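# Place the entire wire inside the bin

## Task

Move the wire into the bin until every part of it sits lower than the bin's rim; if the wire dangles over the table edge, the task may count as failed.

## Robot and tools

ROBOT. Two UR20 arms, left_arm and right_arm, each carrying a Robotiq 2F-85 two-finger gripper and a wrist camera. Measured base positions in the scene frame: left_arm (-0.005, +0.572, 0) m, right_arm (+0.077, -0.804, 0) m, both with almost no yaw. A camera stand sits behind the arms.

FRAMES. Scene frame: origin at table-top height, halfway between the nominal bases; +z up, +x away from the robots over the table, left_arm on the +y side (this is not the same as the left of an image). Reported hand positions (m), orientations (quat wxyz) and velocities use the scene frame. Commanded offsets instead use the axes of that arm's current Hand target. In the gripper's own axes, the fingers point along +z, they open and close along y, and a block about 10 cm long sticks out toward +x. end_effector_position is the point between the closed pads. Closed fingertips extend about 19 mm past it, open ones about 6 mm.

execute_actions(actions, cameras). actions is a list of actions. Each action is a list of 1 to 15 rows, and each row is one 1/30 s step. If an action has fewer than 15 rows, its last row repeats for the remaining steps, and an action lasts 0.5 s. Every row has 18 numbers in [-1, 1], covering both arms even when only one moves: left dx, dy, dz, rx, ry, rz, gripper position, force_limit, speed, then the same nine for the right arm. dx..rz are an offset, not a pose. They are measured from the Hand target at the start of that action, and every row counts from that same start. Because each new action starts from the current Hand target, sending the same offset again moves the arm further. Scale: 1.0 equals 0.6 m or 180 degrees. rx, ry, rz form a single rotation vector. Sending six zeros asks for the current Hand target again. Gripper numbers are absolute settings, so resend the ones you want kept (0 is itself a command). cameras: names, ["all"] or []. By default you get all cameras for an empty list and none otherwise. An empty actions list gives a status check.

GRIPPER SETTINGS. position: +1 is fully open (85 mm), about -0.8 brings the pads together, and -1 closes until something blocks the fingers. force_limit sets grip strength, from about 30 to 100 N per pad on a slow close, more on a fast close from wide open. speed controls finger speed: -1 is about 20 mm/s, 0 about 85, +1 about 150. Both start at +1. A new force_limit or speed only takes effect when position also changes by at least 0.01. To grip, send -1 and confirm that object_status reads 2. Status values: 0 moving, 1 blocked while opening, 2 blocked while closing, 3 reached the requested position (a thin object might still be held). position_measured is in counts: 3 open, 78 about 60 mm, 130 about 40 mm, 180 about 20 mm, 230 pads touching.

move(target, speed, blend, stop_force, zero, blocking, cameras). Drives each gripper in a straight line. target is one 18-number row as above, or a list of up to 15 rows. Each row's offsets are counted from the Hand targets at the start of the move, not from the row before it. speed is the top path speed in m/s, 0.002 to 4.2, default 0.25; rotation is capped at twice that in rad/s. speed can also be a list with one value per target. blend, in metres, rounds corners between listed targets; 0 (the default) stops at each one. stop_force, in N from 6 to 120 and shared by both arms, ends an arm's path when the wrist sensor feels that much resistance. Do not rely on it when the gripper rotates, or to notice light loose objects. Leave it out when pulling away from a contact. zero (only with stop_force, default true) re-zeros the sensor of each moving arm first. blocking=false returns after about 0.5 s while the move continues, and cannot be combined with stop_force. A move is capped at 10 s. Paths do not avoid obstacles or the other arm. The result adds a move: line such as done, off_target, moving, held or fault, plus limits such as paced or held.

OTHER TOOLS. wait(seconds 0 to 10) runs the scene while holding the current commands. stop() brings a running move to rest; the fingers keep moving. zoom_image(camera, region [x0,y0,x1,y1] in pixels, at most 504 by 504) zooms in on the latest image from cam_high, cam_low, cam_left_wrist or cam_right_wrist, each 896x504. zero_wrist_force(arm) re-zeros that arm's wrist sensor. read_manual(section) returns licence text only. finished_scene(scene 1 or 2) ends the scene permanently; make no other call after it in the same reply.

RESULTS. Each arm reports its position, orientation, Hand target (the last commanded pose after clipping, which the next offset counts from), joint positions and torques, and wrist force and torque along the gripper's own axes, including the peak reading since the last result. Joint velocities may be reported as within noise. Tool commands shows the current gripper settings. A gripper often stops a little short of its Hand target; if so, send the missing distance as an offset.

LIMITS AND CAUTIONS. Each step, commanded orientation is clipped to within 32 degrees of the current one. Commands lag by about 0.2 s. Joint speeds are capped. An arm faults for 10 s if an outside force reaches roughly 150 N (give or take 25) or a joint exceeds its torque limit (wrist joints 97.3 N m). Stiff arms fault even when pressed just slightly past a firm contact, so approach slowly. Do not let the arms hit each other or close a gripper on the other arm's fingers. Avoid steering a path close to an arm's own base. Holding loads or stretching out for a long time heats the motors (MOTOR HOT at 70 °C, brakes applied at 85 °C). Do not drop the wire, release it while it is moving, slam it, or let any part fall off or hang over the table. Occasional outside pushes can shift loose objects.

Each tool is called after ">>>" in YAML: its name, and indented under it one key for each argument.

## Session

>>> execute_actions:
  actions: []

>>> zoom_image:
  camera: "cam_high"
  region: [130, 220, 430, 460]

Scene clock: 0.00 s.
left_arm: end_effector_position=(+0.5039, +0.3486, +0.3497) position_measured=3 object_status=3 end_effector_quat_wxyz=(-0.514, -0.049, +0.811, -0.274) | right_arm: end_effector_position=(+0.3107, +0.1179, +0.2781) position_measured=3 object_status=3 end_effector_quat_wxyz=(+0.604, -0.442, -0.658, +0.085)
Joint positions: left_arm=[-0.33 -1.407 2.141 -1.224 -2.39 0.057] | right_arm=[4.299 -2.11 -2.143 -0.192 2.872 2.578]
Joint velocities: within noise
Joint torques (N m): no reading
Wrist force (N): no reading
Wrist torque (N m): no reading
Wrist force, peak (N): no reading
Hand target: left_arm +0.5039, +0.3486, +0.3497; -0.514, -0.049, +0.811, -0.274 | right_arm +0.3107, +0.1179, +0.2781; +0.604, -0.442, -0.658, +0.085
Tool commands: left_gripper/position=+1.0 left_gripper/force_limit=+1.0 left_gripper/speed=+1.0 right_gripper/position=+1.0 right_gripper/force_limit=+1.0 right_gripper/speed=+1.0

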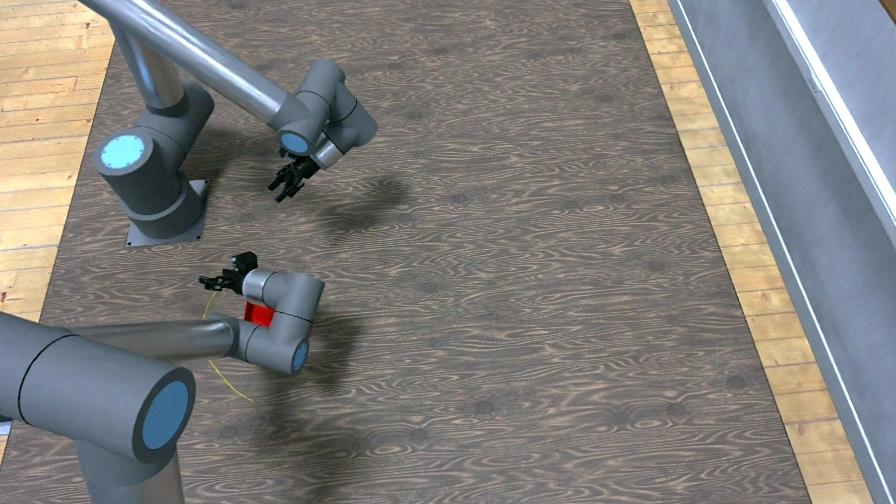

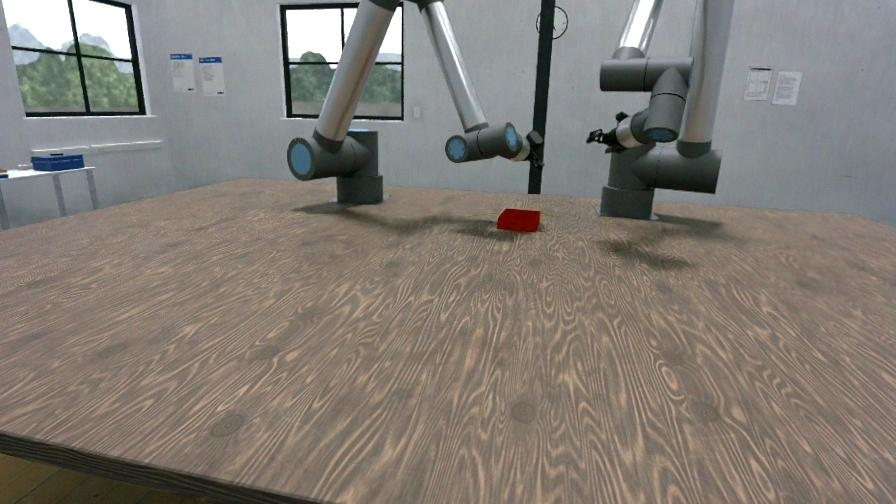

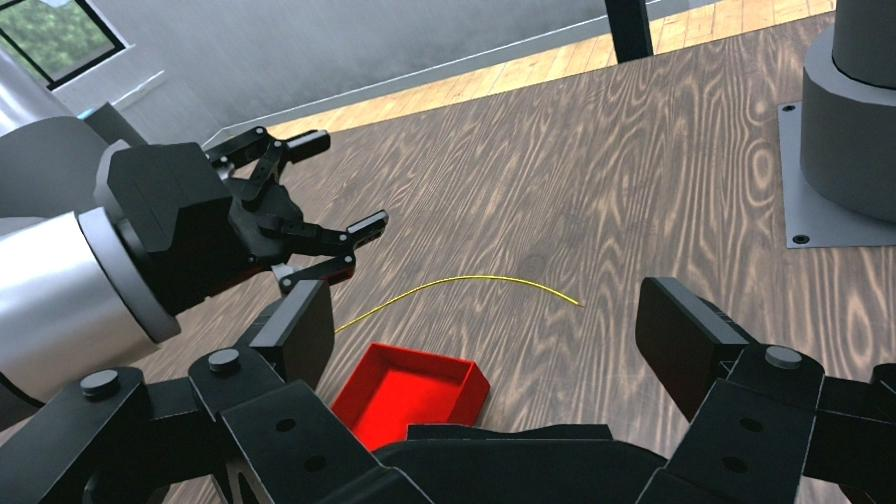

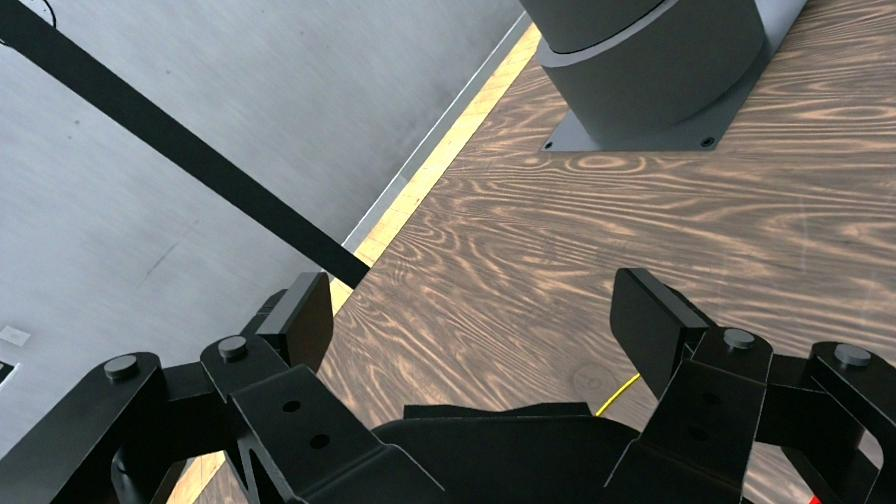

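Scaled by 1.680 from the camera's 896x504 image, which has a finer 1280x720 frame.

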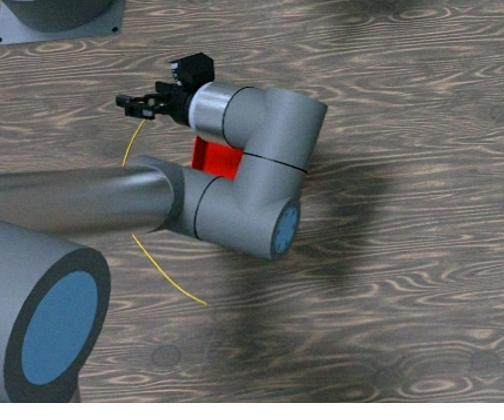

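>>> move:
  target: [0,0,0,0,0,0,1,1,1,-0.477,-0.1517,-0.2543,-0.1747,-0.3852,-0.1654,-0.4,-0.9,0]
  speed: 0.5
  cameras: ["cam_right_wrist", "cam_high"]

>>> zoom_image:
  camera: "cam_high"
  region: [170, 260, 350, 420]

Scene clock: 28.00 s.
left_arm: end_effector_position=(+0.5039, +0.3486, +0.3497) position_measured=3 object_status=3 end_effector_quat_wxyz=(-0.514, -0.049, +0.811, -0.274) | right_arm: end_effector_position=(+0.3659, -0.1963, +0.1701) position_measured=179 object_status=3 end_effector_quat_wxyz=(+0.000, +0.282, +0.959, +0.000)
Joint positions: left_arm=[-0.33 -1.407 2.141 -1.224 -2.39 0.057] | right_arm=[4.537 -1.635 -2.45 -0.627 1.571 2.002]
Joint torques (N m): left_arm=[-2.01 -109.77 -65.3 -0.85 -1.16 0.06] | right_arm=[25.29 101.47 39.03 13.76 -5.16 5.8]
Wrist force (N): left_arm=[0.1 0.2 0.0] | right_arm=[1.0 -2.3 -0.3]
Wrist torque (N m): left_arm=[0.04 -0.02 0.00] | right_arm=[-0.57 0.10 0.16]
Wrist force, peak (N): left_arm=[0.6 0.3 -0.3] | right_arm=[0.3 -4.0 0.8]
Hand target: left_arm +0.5039, +0.3486, +0.3497; -0.514, -0.049, +0.811, -0.274 | right_arm +0.3659, -0.1963, +0.1700; +0.000, +0.282, +0.960, +0.000
Off the commanded pose: left_arm 0.000 m, 0 deg | right_arm 0.000 m, 0 deg.
move: done
Images, in order (width x height): cam_high 896x504, cam_right_wrist 896x504.

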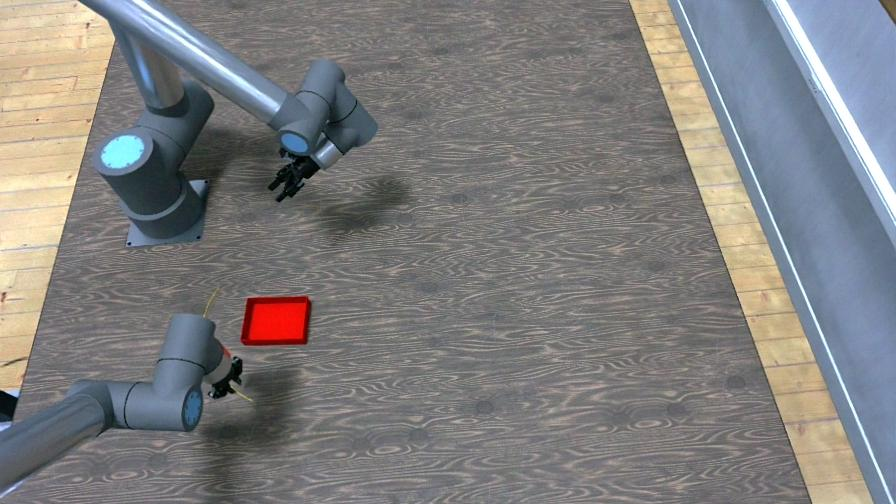

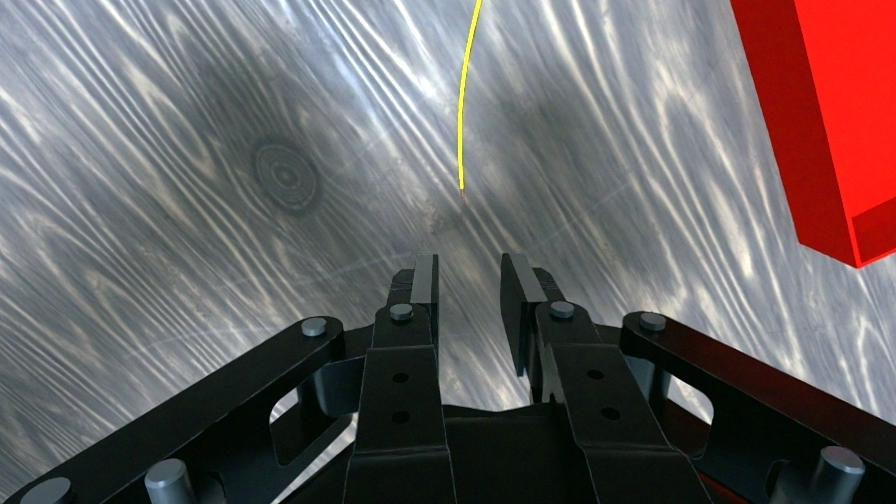

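Scaled by 2.800 from the camera's 896x504 image, which has a finer 1280x720 frame.

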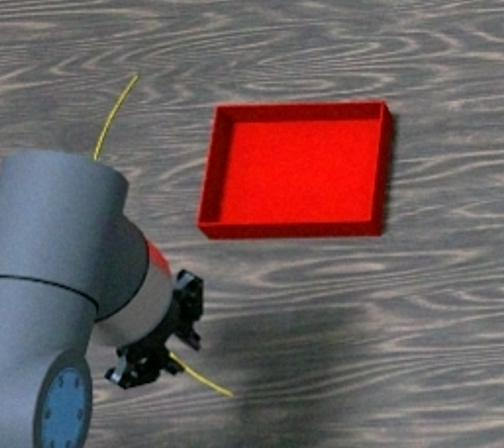

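>>> move:
  target:
    - [0,0,0,0,0,0,1,1,1,0.01,0.0067,0.2,0,0,0,-0.4,-0.9,0]
    - [0,0,0,0,0,0,1,1,1,0.01,0.0067,0.2505,0,0,0,-0.4,-0.9,0]
  speed: [0.2,0.06]
  blend: [0.005,0]

>>> move:
  target: [0,0,0,0,0,0,1,1,1,0,0,0,0,0,0,-1,-0.9,-1]

>>> move:
  target:
    - [0,0,0,0,0,0,1,1,1,0,0,-0.75,0,0,0,-1,-0.9,-1]
    - [0,0,0,0,0,0,1,1,1,0.0892,0.4388,-0.9333,0,0,-0.163,-1,-0.9,-1]
  speed: 0.3
  blend: [0.06,0]
  cameras: ["cam_right_wrist", "cam_high", "cam_low"]

>>> zoom_image:
  camera: "cam_low"
  region: [430, 40, 630, 240]

Scene clock: 48.93 s.
left_arm: end_effector_position=(+0.5039, +0.3486, +0.3497) position_measured=3 object_status=3 end_effector_quat_wxyz=(-0.514, -0.049, +0.811, -0.274) | right_arm: end_effector_position=(+0.3630, -0.1896, +0.0199) position_measured=179 object_status=3 end_effector_quat_wxyz=(+0.000, +0.282, +0.960, +0.000) end_effector_velocity=(+0.000, +0.000, -0.001) end_effector_angular_velocity=(+0.001, +0.000, +0.000)
Joint positions: left_arm=[-0.33 -1.407 2.141 -1.224 -2.39 0.057] | right_arm=[4.543 -1.895 -2.52 -0.296 1.571 2.008]
Joint velocities: left_arm=[within noise] | right_arm=[0 -0.003 -0.001 0.005 0 0]
Joint torques (N m): left_arm=[-3.35 -112.84 -66.69 -0.66 -1.39 0.08] | right_arm=[-4.67 80.78 17.78 12.69 -0.67 -2.1]
Wrist force (N): left_arm=[-0.1 0.4 -0.2] | right_arm=[1.3 -2.5 0.1]
Wrist torque (N m): left_arm=[0.08 0.02 0.00] | right_arm=[-0.60 0.02 0.19]
Wrist force, peak (N): left_arm=[0.4 0.3 -0.6] | right_arm=[0.7 -2.2 -2.4]
Hand target: left_arm +0.5039, +0.3486, +0.3497; -0.514, -0.049, +0.811, -0.274 | right_arm +0.3631, -0.1897, +0.0197; +0.000, +0.282, +0.960, +0.000
Off the commanded pose: left_arm 0.000 m, 0 deg | right_arm 0.000 m, 0 deg.
move: done

Scene clock: 50.17 s.
left_arm: end_effector_position=(+0.5039, +0.3486, +0.3497) position_measured=3 object_status=3 end_effector_quat_wxyz=(-0.514, -0.049, +0.811, -0.274) | right_arm: end_effector_position=(+0.3631, -0.1897, +0.0197) position_measured=227 object_status=0 end_effector_quat_wxyz=(+0.000, +0.282, +0.960, +0.000)
Joint positions: left_arm=[-0.33 -1.407 2.141 -1.224 -2.39 0.057] | right_arm=[4.543 -1.896 -2.52 -0.296 1.571 2.008]
Joint torques (N m): left_arm=[-6.31 -111.97 -65.6 -0.93 -0.81 -0.31] | right_arm=[-13.89 69.37 12.35 14.61 -2.11 -5.25]
Wrist force (N): left_arm=[0.1 0.2 -0.3] | right_arm=[1.4 -2.3 -0.1]
Wrist torque (N m): left_arm=[0.04 -0.02 0.00] | right_arm=[-0.57 0.00 0.19]
Wrist force, peak (N): left_arm=[0.2 0.5 -0.3] | right_arm=[1.3 -2.7 0.2]
Hand target: left_arm +0.5039, +0.3486, +0.3497; -0.514, -0.049, +0.811, -0.274 | right_arm +0.3631, -0.1897, +0.0197; +0.000, +0.282, +0.960, +0.000
Off the commanded pose: left_arm 0.000 m, 0 deg | right_arm 0.000 m, 0 deg.
move: done

Scene clock: 53.40 s.
left_arm: end_effector_position=(+0.5039, +0.3486, +0.3497) position_measured=3 object_status=3 end_effector_quat_wxyz=(-0.514, -0.049, +0.811, -0.274) | right_arm: end_effector_position=(+0.4602, +0.0604, +0.5797) position_measured=227 object_status=2 end_effector_quat_wxyz=(+0.000, +0.030, +1.000, +0.000)
Joint positions: left_arm=[-0.33 -1.407 2.141 -1.224 -2.39 0.057] | right_arm=[4.475 -1.639 -1.753 -1.321 1.571 1.428]
Joint torques (N m): left_arm=[-6.04 -112.66 -66.59 -0.91 -1.28 -0.32] | right_arm=[-15.21 81.58 119.21 5.32 4.28 -5.5]
Wrist force (N): left_arm=[0.4 0.1 -0.2] | right_arm=[0.9 -2.0 0.0]
Wrist torque (N m): left_arm=[0.03 -0.07 0.00] | right_arm=[-0.49 0.15 0.44]
Wrist force, peak (N): left_arm=[0.6 0.2 -0.4] | right_arm=[1.4 -2.4 3.3]
Hand target: left_arm +0.5039, +0.3486, +0.3497; -0.514, -0.049, +0.811, -0.274 | right_arm +0.4603, +0.0606, +0.5798; +0.000, +0.029, +1.000, +0.000
Off the commanded pose: left_arm 0.000 m, 0 deg | right_arm 0.000 m, 0 deg.
move: done
Images, in order (width x height): cam_high 896x504, cam_low 896x504, cam_right_wrist 896x504.

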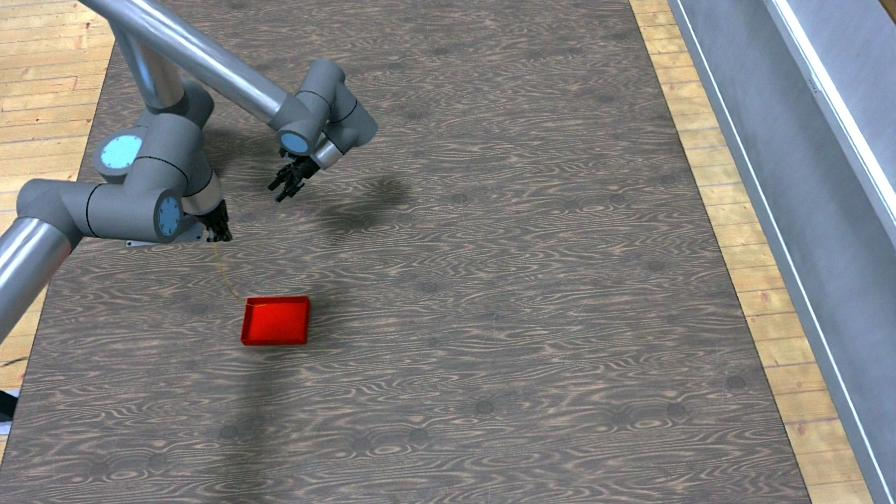

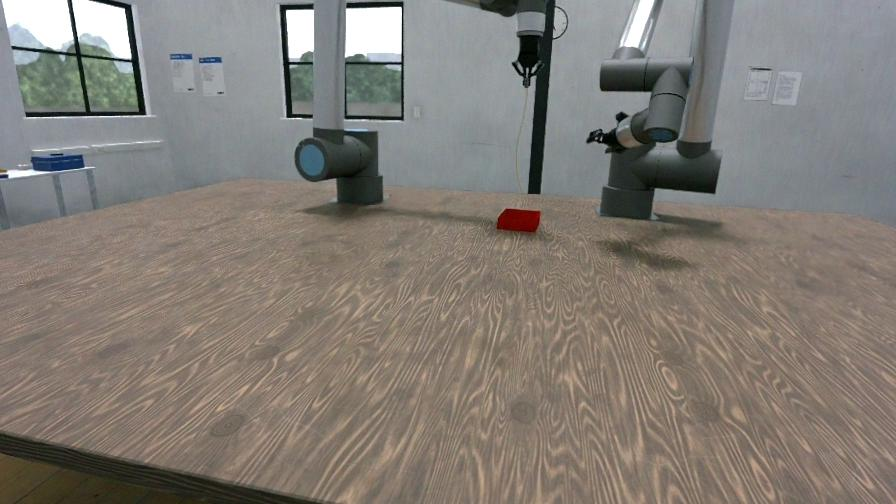

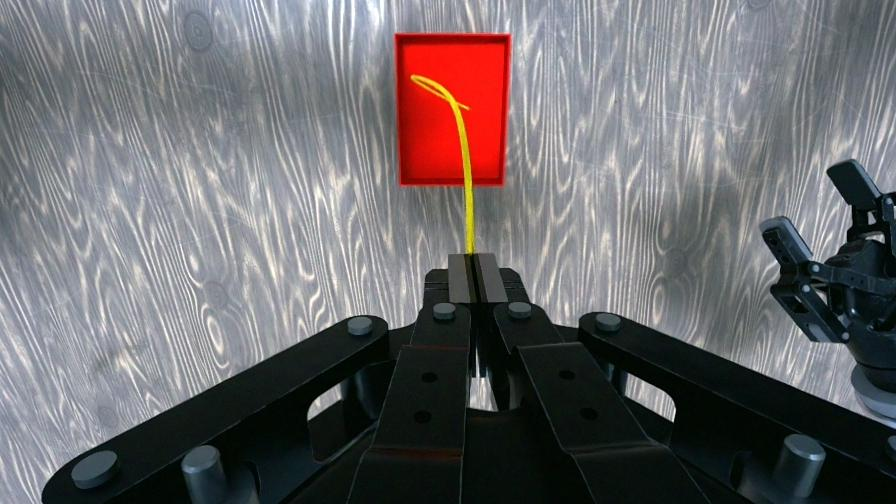

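Scaled by 2.520 from the camera's 896x504 image, which has a finer 1280x720 frame.

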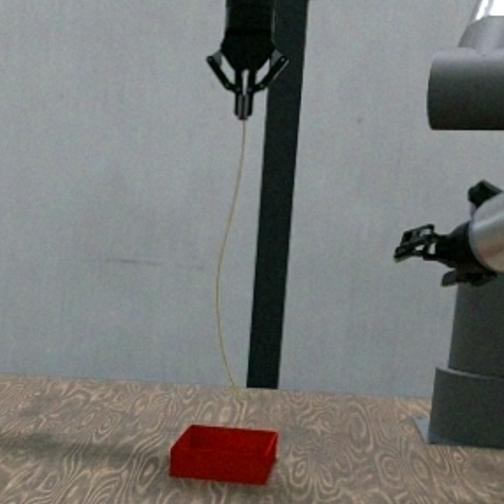

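>>> move:
  target:
    - [0,0,0,0,0,0,1,1,1,0.0725,-0.0323,0.1417,0,0,0,-1,-0.9,-1]
    - [0,0,0,0,0,0,1,1,1,0.0008,-0.044,0.2333,0,0,0,-1,-0.9,-1]
    - [0,0,0,0,0,0,1,1,1,-0.1075,-0.0523,0.3333,0,0,0,-1,-0.9,-1]
    - [0,0,0,0,0,0,1,1,1,-0.1658,0.006,0.4167,0,0,0,-1,-0.9,-1]
    - [0,0,0,0,0,0,1,1,1,-0.1158,0.081,0.5167,0,0,0,-1,-0.9,-1]
    - [0,0,0,0,0,0,1,1,1,-0.0075,0.081,0.625,0,0,0,-1,-0.9,-1]
    - [0,0,0,0,0,0,1,1,1,0.0258,0.006,0.7,0,0,0,-1,-0.9,-1]
  speed: 0.18
  blend: [0.015,0.015,0.015,0.015,0.015,0.015,0]
  cameras: ["cam_right_wrist", "cam_high"]

>>> zoom_image:
  camera: "cam_high"
  region: [180, 250, 340, 370]

Scene clock: 76.47 s.
left_arm: end_effector_position=(+0.5039, +0.3486, +0.3497) position_measured=3 object_status=3 end_effector_quat_wxyz=(-0.514, -0.049, +0.811, -0.274) | right_arm: end_effector_position=(+0.4452, +0.0654, +0.1600) position_measured=227 object_status=2 end_effector_quat_wxyz=(+0.000, +0.029, +1.000, +0.000)
Joint positions: left_arm=[-0.33 -1.407 2.141 -1.224 -2.39 0.057] | right_arm=[4.492 -1.911 -2.09 -0.71 1.571 1.444]
Joint torques (N m): left_arm=[-10.01 -111.77 -65.68 -0.67 -1.36 -0.48] | right_arm=[27.19 105.13 49.73 13.85 -4.09 4.35]
Wrist force (N): left_arm=[0.4 0.3 -0.5] | right_arm=[0.9 -1.8 0.2]
Wrist torque (N m): left_arm=[0.06 -0.07 0.00] | right_arm=[-0.47 0.10 0.16]
Wrist force, peak (N): left_arm=[0.3 0.3 -0.9] | right_arm=[1.6 -3.4 1.8]
Hand target: left_arm +0.5039, +0.3486, +0.3497; -0.514, -0.049, +0.811, -0.274 | right_arm +0.4451, +0.0652, +0.1598; +0.000, +0.029, +1.000, +0.000
Off the commanded pose: left_arm 0.000 m, 0 deg | right_arm 0.000 m, 0 deg.
move: done
Images, in order (width x height): cam_high 896x504, cam_right_wrist 896x504.

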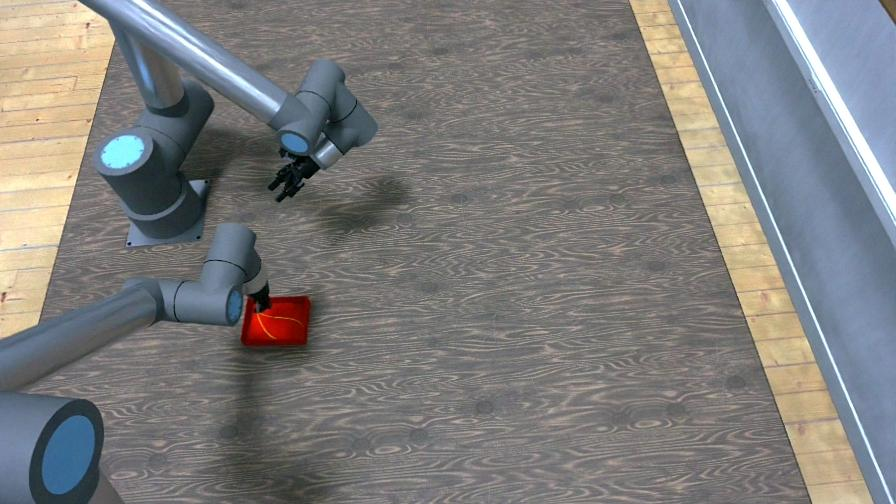

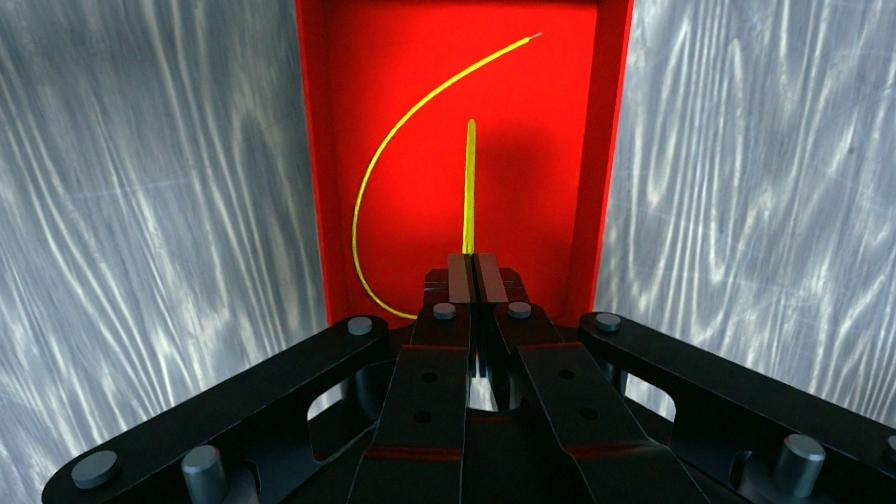

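Scaled by 3.150 from the camera's 896x504 image, which has a finer 1280x720 frame.

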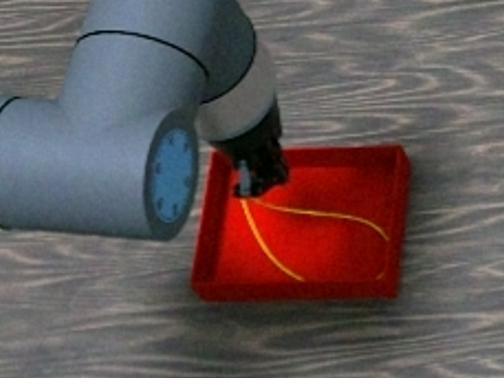

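>>> move:
  target:
    - [0,0,0,0,0,0,1,1,1,0.0417,-0.05,0.0667,0,0,0,-1,-0.9,-1]
    - [0,0,0,0,0,0,1,1,1,-0.0083,-0.07,0.1333,0,0,0,-1,-0.9,-1]
    - [0,0,0,0,0,0,1,1,1,-0.0667,-0.0583,0.2083,0,0,0,-1,-0.9,-1]
  speed: 0.15
  blend: [0.012,0.012,0]
  cameras: ["cam_right_wrist", "cam_high", "cam_low"]

>>> zoom_image:
  camera: "cam_high"
  region: [180, 250, 340, 370]

>>> zoom_image:
  camera: "cam_low"
  region: [470, 180, 570, 250]

Scene clock: 93.00 s.
left_arm: end_effector_position=(+0.5039, +0.3486, +0.3497) position_measured=3 object_status=3 end_effector_quat_wxyz=(-0.514, -0.049, +0.811, -0.274) | right_arm: end_effector_position=(+0.4828, +0.0280, +0.0350) position_measured=227 object_status=2 end_effector_quat_wxyz=(+0.000, +0.029, +1.000, +0.000)
Joint positions: left_arm=[-0.33 -1.407 2.141 -1.224 -2.39 0.057] | right_arm=[4.443 -2.036 -2.164 -0.512 1.571 1.395]
Joint torques (N m): left_arm=[-10.09 -113.03 -64.92 -0.72 -1.51 -0.13] | right_arm=[-18.48 129.7 77.68 14.02 3.7 -7.59]
Wrist force (N): left_arm=[0.3 0.1 -0.6] | right_arm=[1.4 -1.9 0.3]
Wrist torque (N m): left_arm=[0.02 -0.05 0.00] | right_arm=[-0.46 0.05 0.45]
Wrist force, peak (N): left_arm=[0.4 0.2 -0.9] | right_arm=[3.4 -1.9 0.0]
Hand target: left_arm +0.5039, +0.3486, +0.3497; -0.514, -0.049, +0.811, -0.274 | right_arm +0.4830, +0.0280, +0.0348; +0.000, +0.029, +1.000, +0.000
Off the commanded pose: left_arm 0.000 m, 0 deg | right_arm 0.000 m, 0 deg.
move: done
Images, in order (width x height): cam_high 896x504, cam_low 896x504, cam_right_wrist 896x504.

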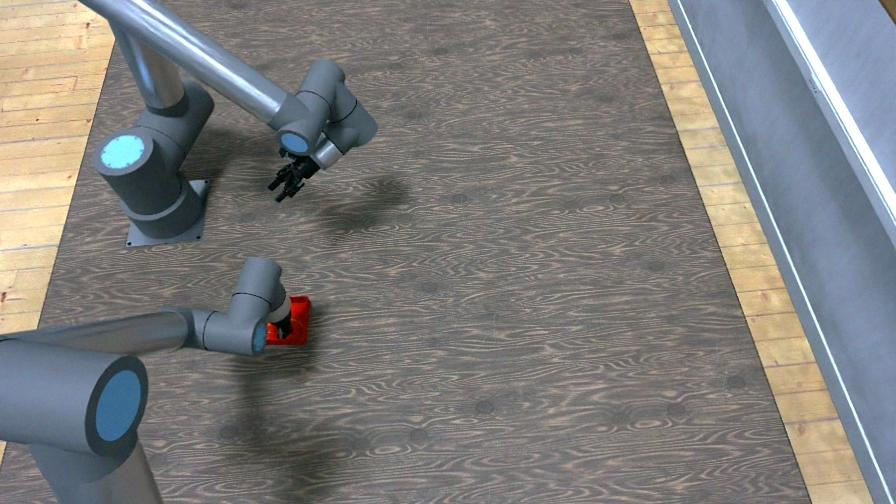

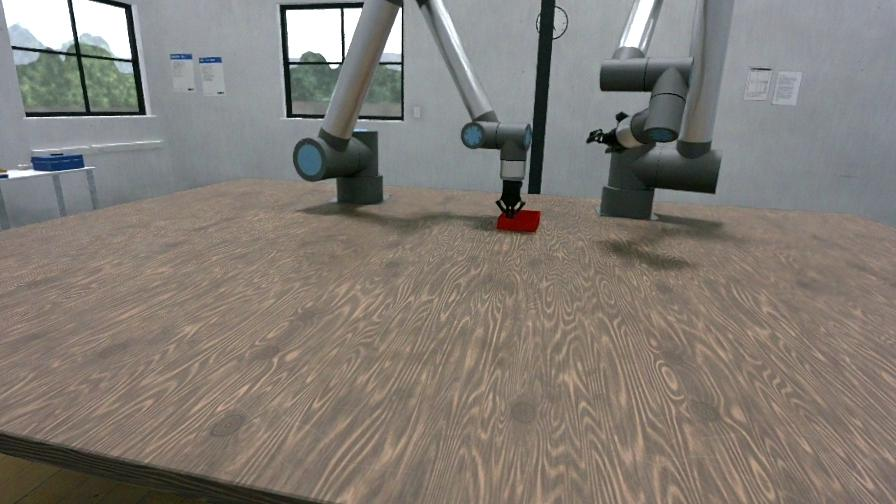

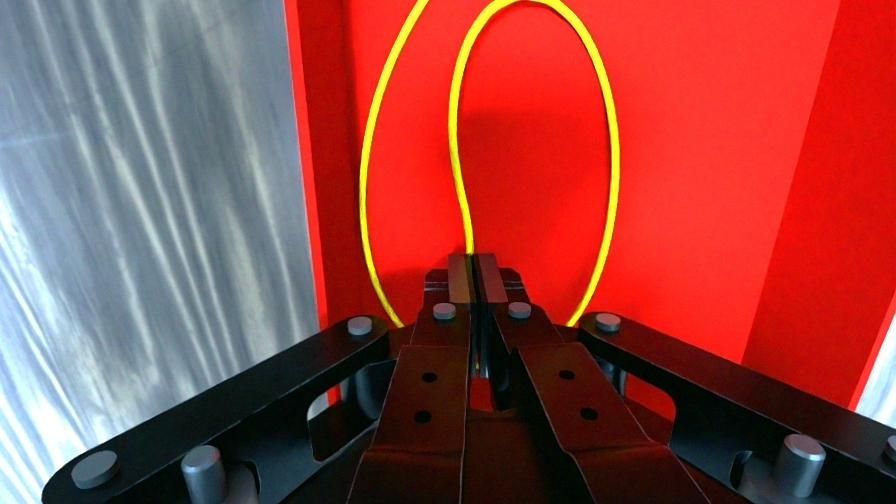

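Scaled by 3.150 from the camera's 896x504 image, which has a finer 1280x720 frame.

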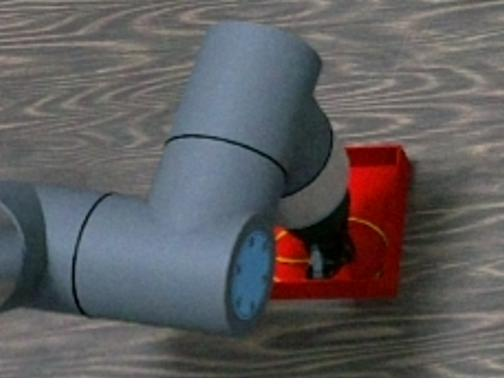

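Scaled by 5.040 from the camera's 896x504 image, which has a finer 1280x720 frame.

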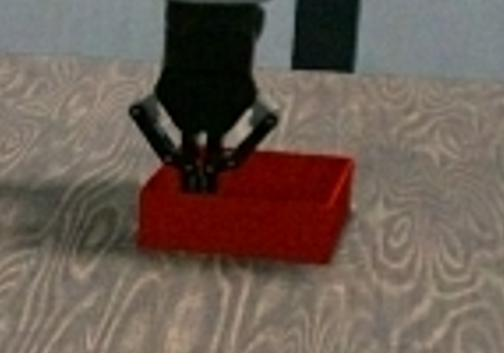

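>>> move:
  target: [0,0,0,0,0,0,1,1,1,0,0,0,0,0,0,-0.6,-0.9,-1]

>>> move:
  target: [0,0,0,0,0,0,1,1,1,0,0,-0.5,0,0,0,-0.6,-0.9,-1]
  speed: 0.25
  cameras: ["cam_right_wrist", "cam_low"]

>>> zoom_image:
  camera: "cam_low"
  region: [470, 180, 570, 250]

Scene clock: 96.27 s.
left_arm: end_effector_position=(+0.5039, +0.3486, +0.3497) position_measured=3 object_status=3 end_effector_quat_wxyz=(-0.514, -0.049, +0.811, -0.274) | right_arm: end_effector_position=(+0.4830, +0.0280, +0.0348) position_measured=205 object_status=0 end_effector_quat_wxyz=(+0.000, +0.029, +1.000, +0.000)
Joint positions: left_arm=[-0.33 -1.407 2.141 -1.224 -2.39 0.057] | right_arm=[4.443 -2.036 -2.163 -0.512 1.571 1.395]
Joint torques (N m): left_arm=[-14.25 -114.06 -66.38 -0.85 -0.99 -0.8] | right_arm=[-17.8 114.41 81.36 14.38 4.03 -5.87]
Wrist force (N): left_arm=[0.3 0.1 -0.6] | right_arm=[1.3 -2.4 0.4]
Wrist torque (N m): left_arm=[0.01 -0.06 0.00] | right_arm=[-0.56 0.06 0.44]
Wrist force, peak (N): left_arm=[0.3 0.0 -1.0] | right_arm=[2.0 -2.5 0.4]
Hand target: left_arm +0.5039, +0.3486, +0.3497; -0.514, -0.049, +0.811, -0.274 | right_arm +0.4830, +0.0280, +0.0348; +0.000, +0.029, +1.000, +0.000
Off the commanded pose: left_arm 0.000 m, 0 deg | right_arm 0.000 m, 0 deg.
move: done

Scene clock: 98.17 s.
left_arm: end_effector_position=(+0.5039, +0.3486, +0.3497) position_measured=3 object_status=3 end_effector_quat_wxyz=(-0.514, -0.049, +0.811, -0.274) | right_arm: end_effector_position=(+0.4830, +0.0279, +0.3346) position_measured=205 object_status=3 end_effector_quat_wxyz=(+0.000, +0.029, +1.000, +0.000)
Joint positions: left_arm=[-0.33 -1.407 2.141 -1.224 -2.39 0.057] | right_arm=[4.443 -1.74 -2.007 -0.965 1.571 1.395]
Joint torques (N m): left_arm=[-12.7 -112.7 -61.29 -0.57 -1.01 -0.58] | right_arm=[20.48 142.92 109.04 7.14 1.26 5.16]
Wrist force (N): left_arm=[-0.1 0.2 -0.7] | right_arm=[1.1 -2.2 0.4]
Wrist torque (N m): left_arm=[0.04 0.03 0.00] | right_arm=[-0.47 0.10 0.42]
Wrist force, peak (N): left_arm=[0.4 0.2 -1.1] | right_arm=[1.7 -2.5 2.9]
Hand target: left_arm +0.5039, +0.3486, +0.3497; -0.514, -0.049, +0.811, -0.274 | right_arm +0.4830, +0.0279, +0.3348; +0.000, +0.029, +1.000, +0.000
Off the commanded pose: left_arm 0.000 m, 0 deg | right_arm 0.000 m, 0 deg.
move: done
Images, in order (width x height): cam_low 896x504, cam_right_wrist 896x504.

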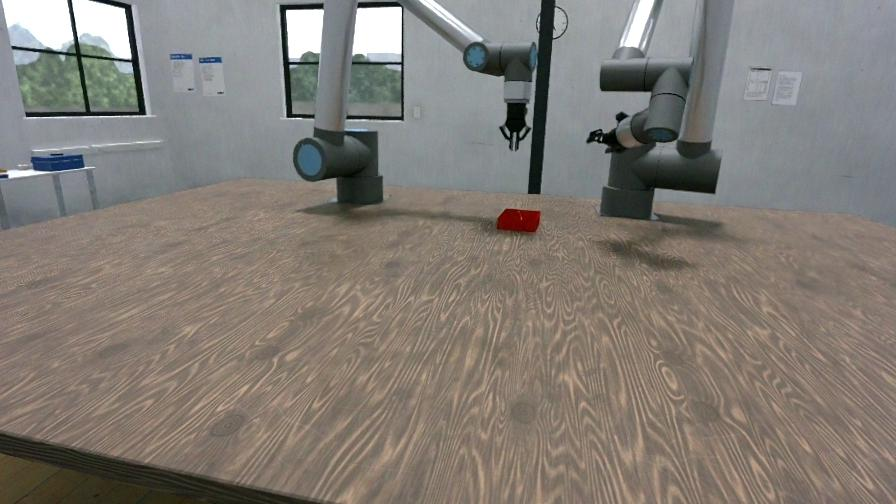

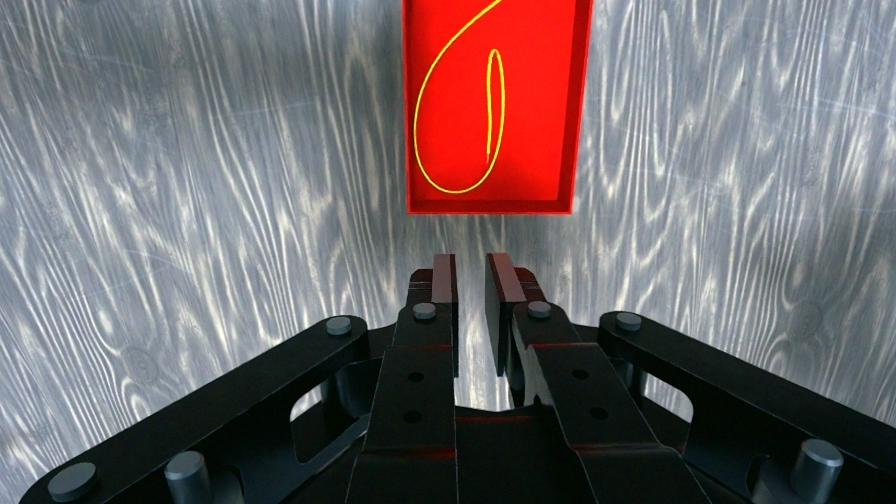

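Scaled by 5.040 from the camera's 896x504 image, which has a finer 1280x720 frame.

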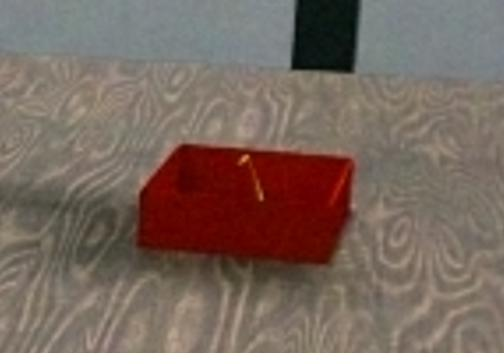

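>>> zoom_image:
  camera: "cam_right_wrist"
  region: [400, 0, 600, 220]

>>> zoom_image:
  camera: "cam_low"
  region: [490, 200, 550, 240]

Scaled by 2.291 from the camera's 896x504 image, which has a finer 1280x720 frame.

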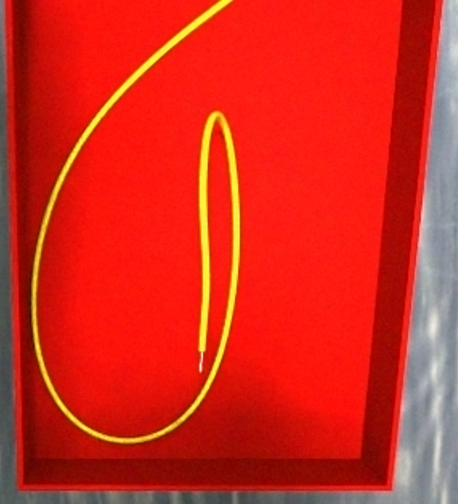

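Scaled by 8.400 from the camera's 896x504 image, which has a finer 1280x720 frame.

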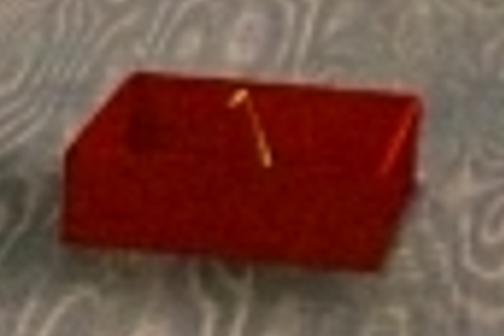

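>>> move:
  target: [0,0,0,0,0,0,1,1,1,0.12,0.0533,0.4163,0,0,0,-1,-0.9,-1]
  speed: 0.3

>>> move:
  target: [0,0,0,0,0,0,1,1,1,0,0,0.09,0,0,0,-1,-0.9,-1]
  speed: 0.03
  stop_force: 10
  cameras: ["cam_low", "cam_right_wrist"]

>>> zoom_image:
  camera: "cam_low"
  region: [490, 190, 550, 240]

Scene clock: 128.00 s.
left_arm: end_effector_position=(+0.5039, +0.3486, +0.3497) position_measured=3 object_status=3 end_effector_quat_wxyz=(-0.514, -0.049, +0.811, -0.274) | right_arm: end_effector_position=(+0.4131, +0.0641, +0.0853) position_measured=230 object_status=3 end_effector_quat_wxyz=(+0.000, +0.029, +1.000, +0.000)
Joint positions: left_arm=[-0.33 -1.407 2.141 -1.224 -2.39 0.057] | right_arm=[4.526 -1.981 -2.141 -0.591 1.571 1.479]
Joint torques (N m): left_arm=[-12.16 -109.61 -64.16 -0.85 -1.64 -0.78] | right_arm=[18.45 120.8 39.63 12.8 -4.64 5.26]
Wrist force (N): left_arm=[0.1 0.2 -0.6] | right_arm=[1.0 -1.9 -0.3]
Wrist torque (N m): left_arm=[0.05 -0.02 0.01] | right_arm=[-0.47 0.08 0.20]
Wrist force, peak (N): left_arm=[0.4 0.2 -1.0] | right_arm=[-0.2 -2.6 -3.7]
Hand target: left_arm +0.5039, +0.3486, +0.3497; -0.514, -0.049, +0.811, -0.274 | right_arm +0.4130, +0.0641, +0.0850; +0.000, +0.029, +1.000, +0.000
Off the commanded pose: left_arm 0.000 m, 0 deg | right_arm 0.000 m, 0 deg.
move: done

Scene clock: 130.90 s.
left_arm: end_effector_position=(+0.5039, +0.3486, +0.3497) position_measured=3 object_status=3 end_effector_quat_wxyz=(-0.514, -0.049, +0.811, -0.274) | right_arm: end_effector_position=(+0.4130, +0.0642, +0.0310) position_measured=230 object_status=3 end_effector_quat_wxyz=(+0.000, +0.029, +1.000, +0.000)
Joint positions: left_arm=[-0.33 -1.407 2.141 -1.224 -2.39 0.057] | right_arm=[4.526 -2.045 -2.157 -0.511 1.571 1.479]
Joint torques (N m): left_arm=[-14.64 -114.61 -65.46 -0.77 -1.29 -0.61] | right_arm=[13.37 120.93 36.51 14.8 -5.21 3.26]
Wrist force (N): left_arm=[0.4 0.2 -0.9] | right_arm=[0.8 -2.4 0.3]
Wrist torque (N m): left_arm=[0.03 -0.07 0.00] | right_arm=[-0.57 0.13 0.18]
Wrist force, peak (N): left_arm=[0.5 0.4 -1.0] | right_arm=[1.2 -2.7 0.4]
Hand target: left_arm +0.5039, +0.3486, +0.3497; -0.514, -0.049, +0.811, -0.274 | right_arm +0.4130, +0.0642, +0.0310; +0.000, +0.029, +1.000, +0.000
Off the commanded pose: left_arm 0.000 m, 0 deg | right_arm 0.000 m, 0 deg.
move: done
Images, in order (width x height): cam_low 896x504, cam_right_wrist 896x504.

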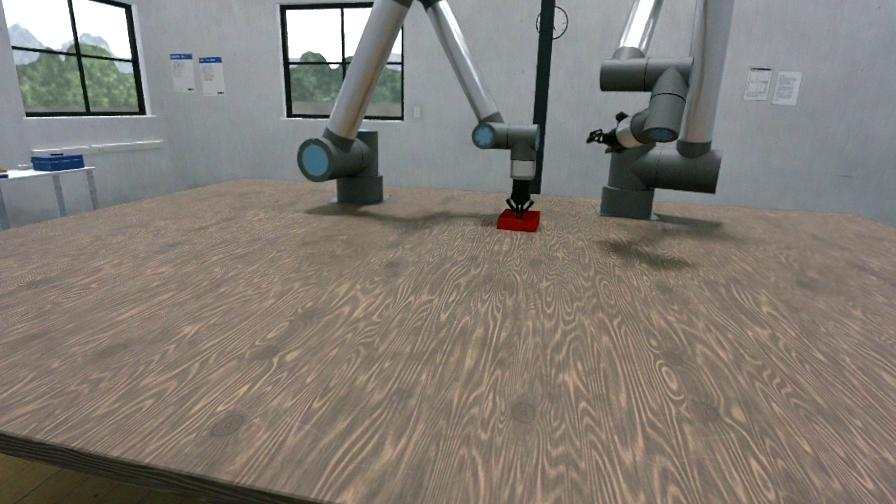

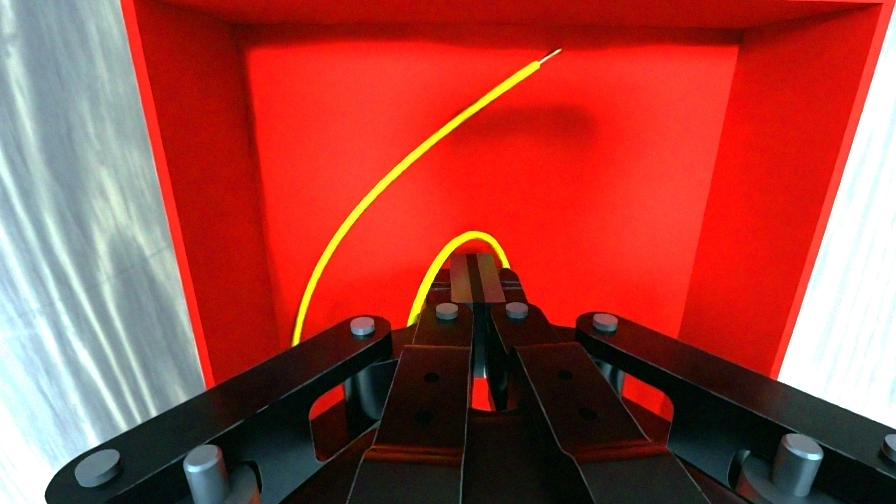

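Scaled by 8.400 from the camera's 896x504 image, which has a finer 1280x720 frame.

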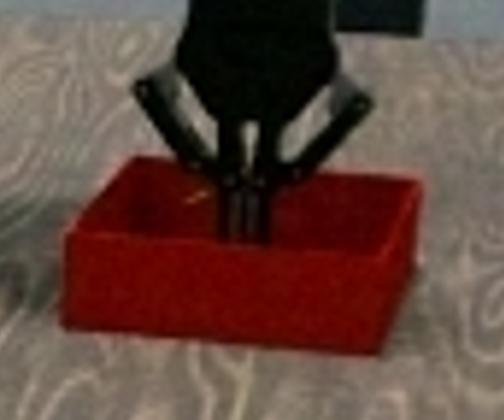

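>>> move:
  target: [0,0,0,0,0,0,1,1,1,-0.16,0,-0.35,0,0,0,-0.4,-0.9,0]
  speed: 0.25
  cameras: ["cam_low", "cam_right_wrist"]

>>> zoom_image:
  camera: "cam_low"
  region: [490, 200, 550, 240]

>>> zoom_image:
  camera: "cam_right_wrist"
  region: [330, 0, 650, 250]

Scene clock: 140.50 s.
left_arm: end_effector_position=(+0.5039, +0.3486, +0.3497) position_measured=3 object_status=3 end_effector_quat_wxyz=(-0.514, -0.049, +0.811, -0.274) | right_arm: end_effector_position=(+0.5087, +0.0584, +0.2408) position_measured=179 object_status=3 end_effector_quat_wxyz=(+0.000, +0.029, +1.000, +0.000)
Joint positions: left_arm=[-0.33 -1.407 2.141 -1.224 -2.39 0.057] | right_arm=[4.424 -1.855 -2.018 -0.84 1.571 1.376]
Joint torques (N m): left_arm=[-12.73 -111.35 -63.95 -0.7 -1.18 -0.62] | right_arm=[-15.24 157.27 93.57 3.81 4.33 -5.87]
Wrist force (N): left_arm=[0.0 0.4 -0.8] | right_arm=[0.9 -2.2 0.4]
Wrist torque (N m): left_arm=[0.07 0.00 0.00] | right_arm=[-0.51 0.11 0.47]
Wrist force, peak (N): left_arm=[0.4 0.4 -1.0] | right_arm=[2.5 -2.5 3.1]
Hand target: left_arm +0.5039, +0.3486, +0.3497; -0.514, -0.049, +0.811, -0.274 | right_arm +0.5088, +0.0584, +0.2410; +0.000, +0.029, +1.000, +0.000
Off the commanded pose: left_arm 0.000 m, 0 deg | right_arm 0.000 m, 0 deg.
move: done
Images, in order (width x height): cam_low 896x504, cam_right_wrist 896x504.

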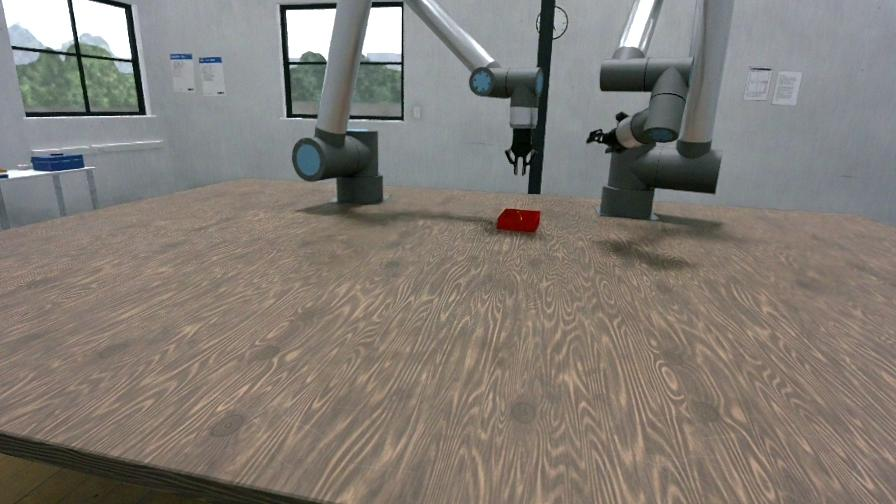

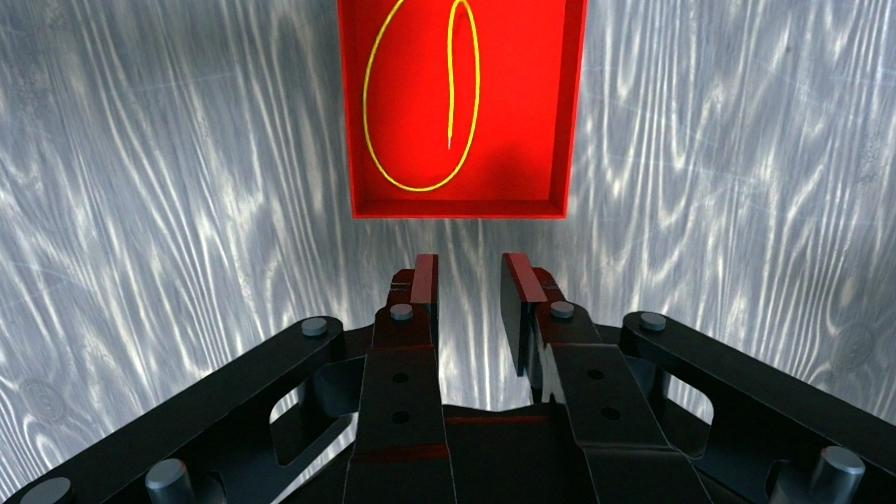

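Scaled by 8.400 from the camera's 896x504 image, which has a finer 1280x720 frame.

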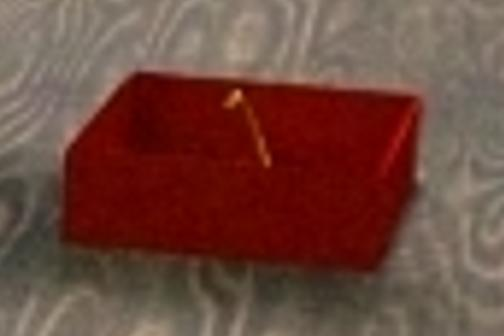

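Scaled by 1.575 from the camera's 896x504 image, which has a finer 1280x720 frame.

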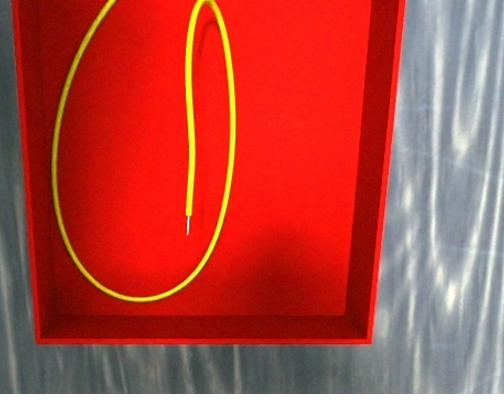

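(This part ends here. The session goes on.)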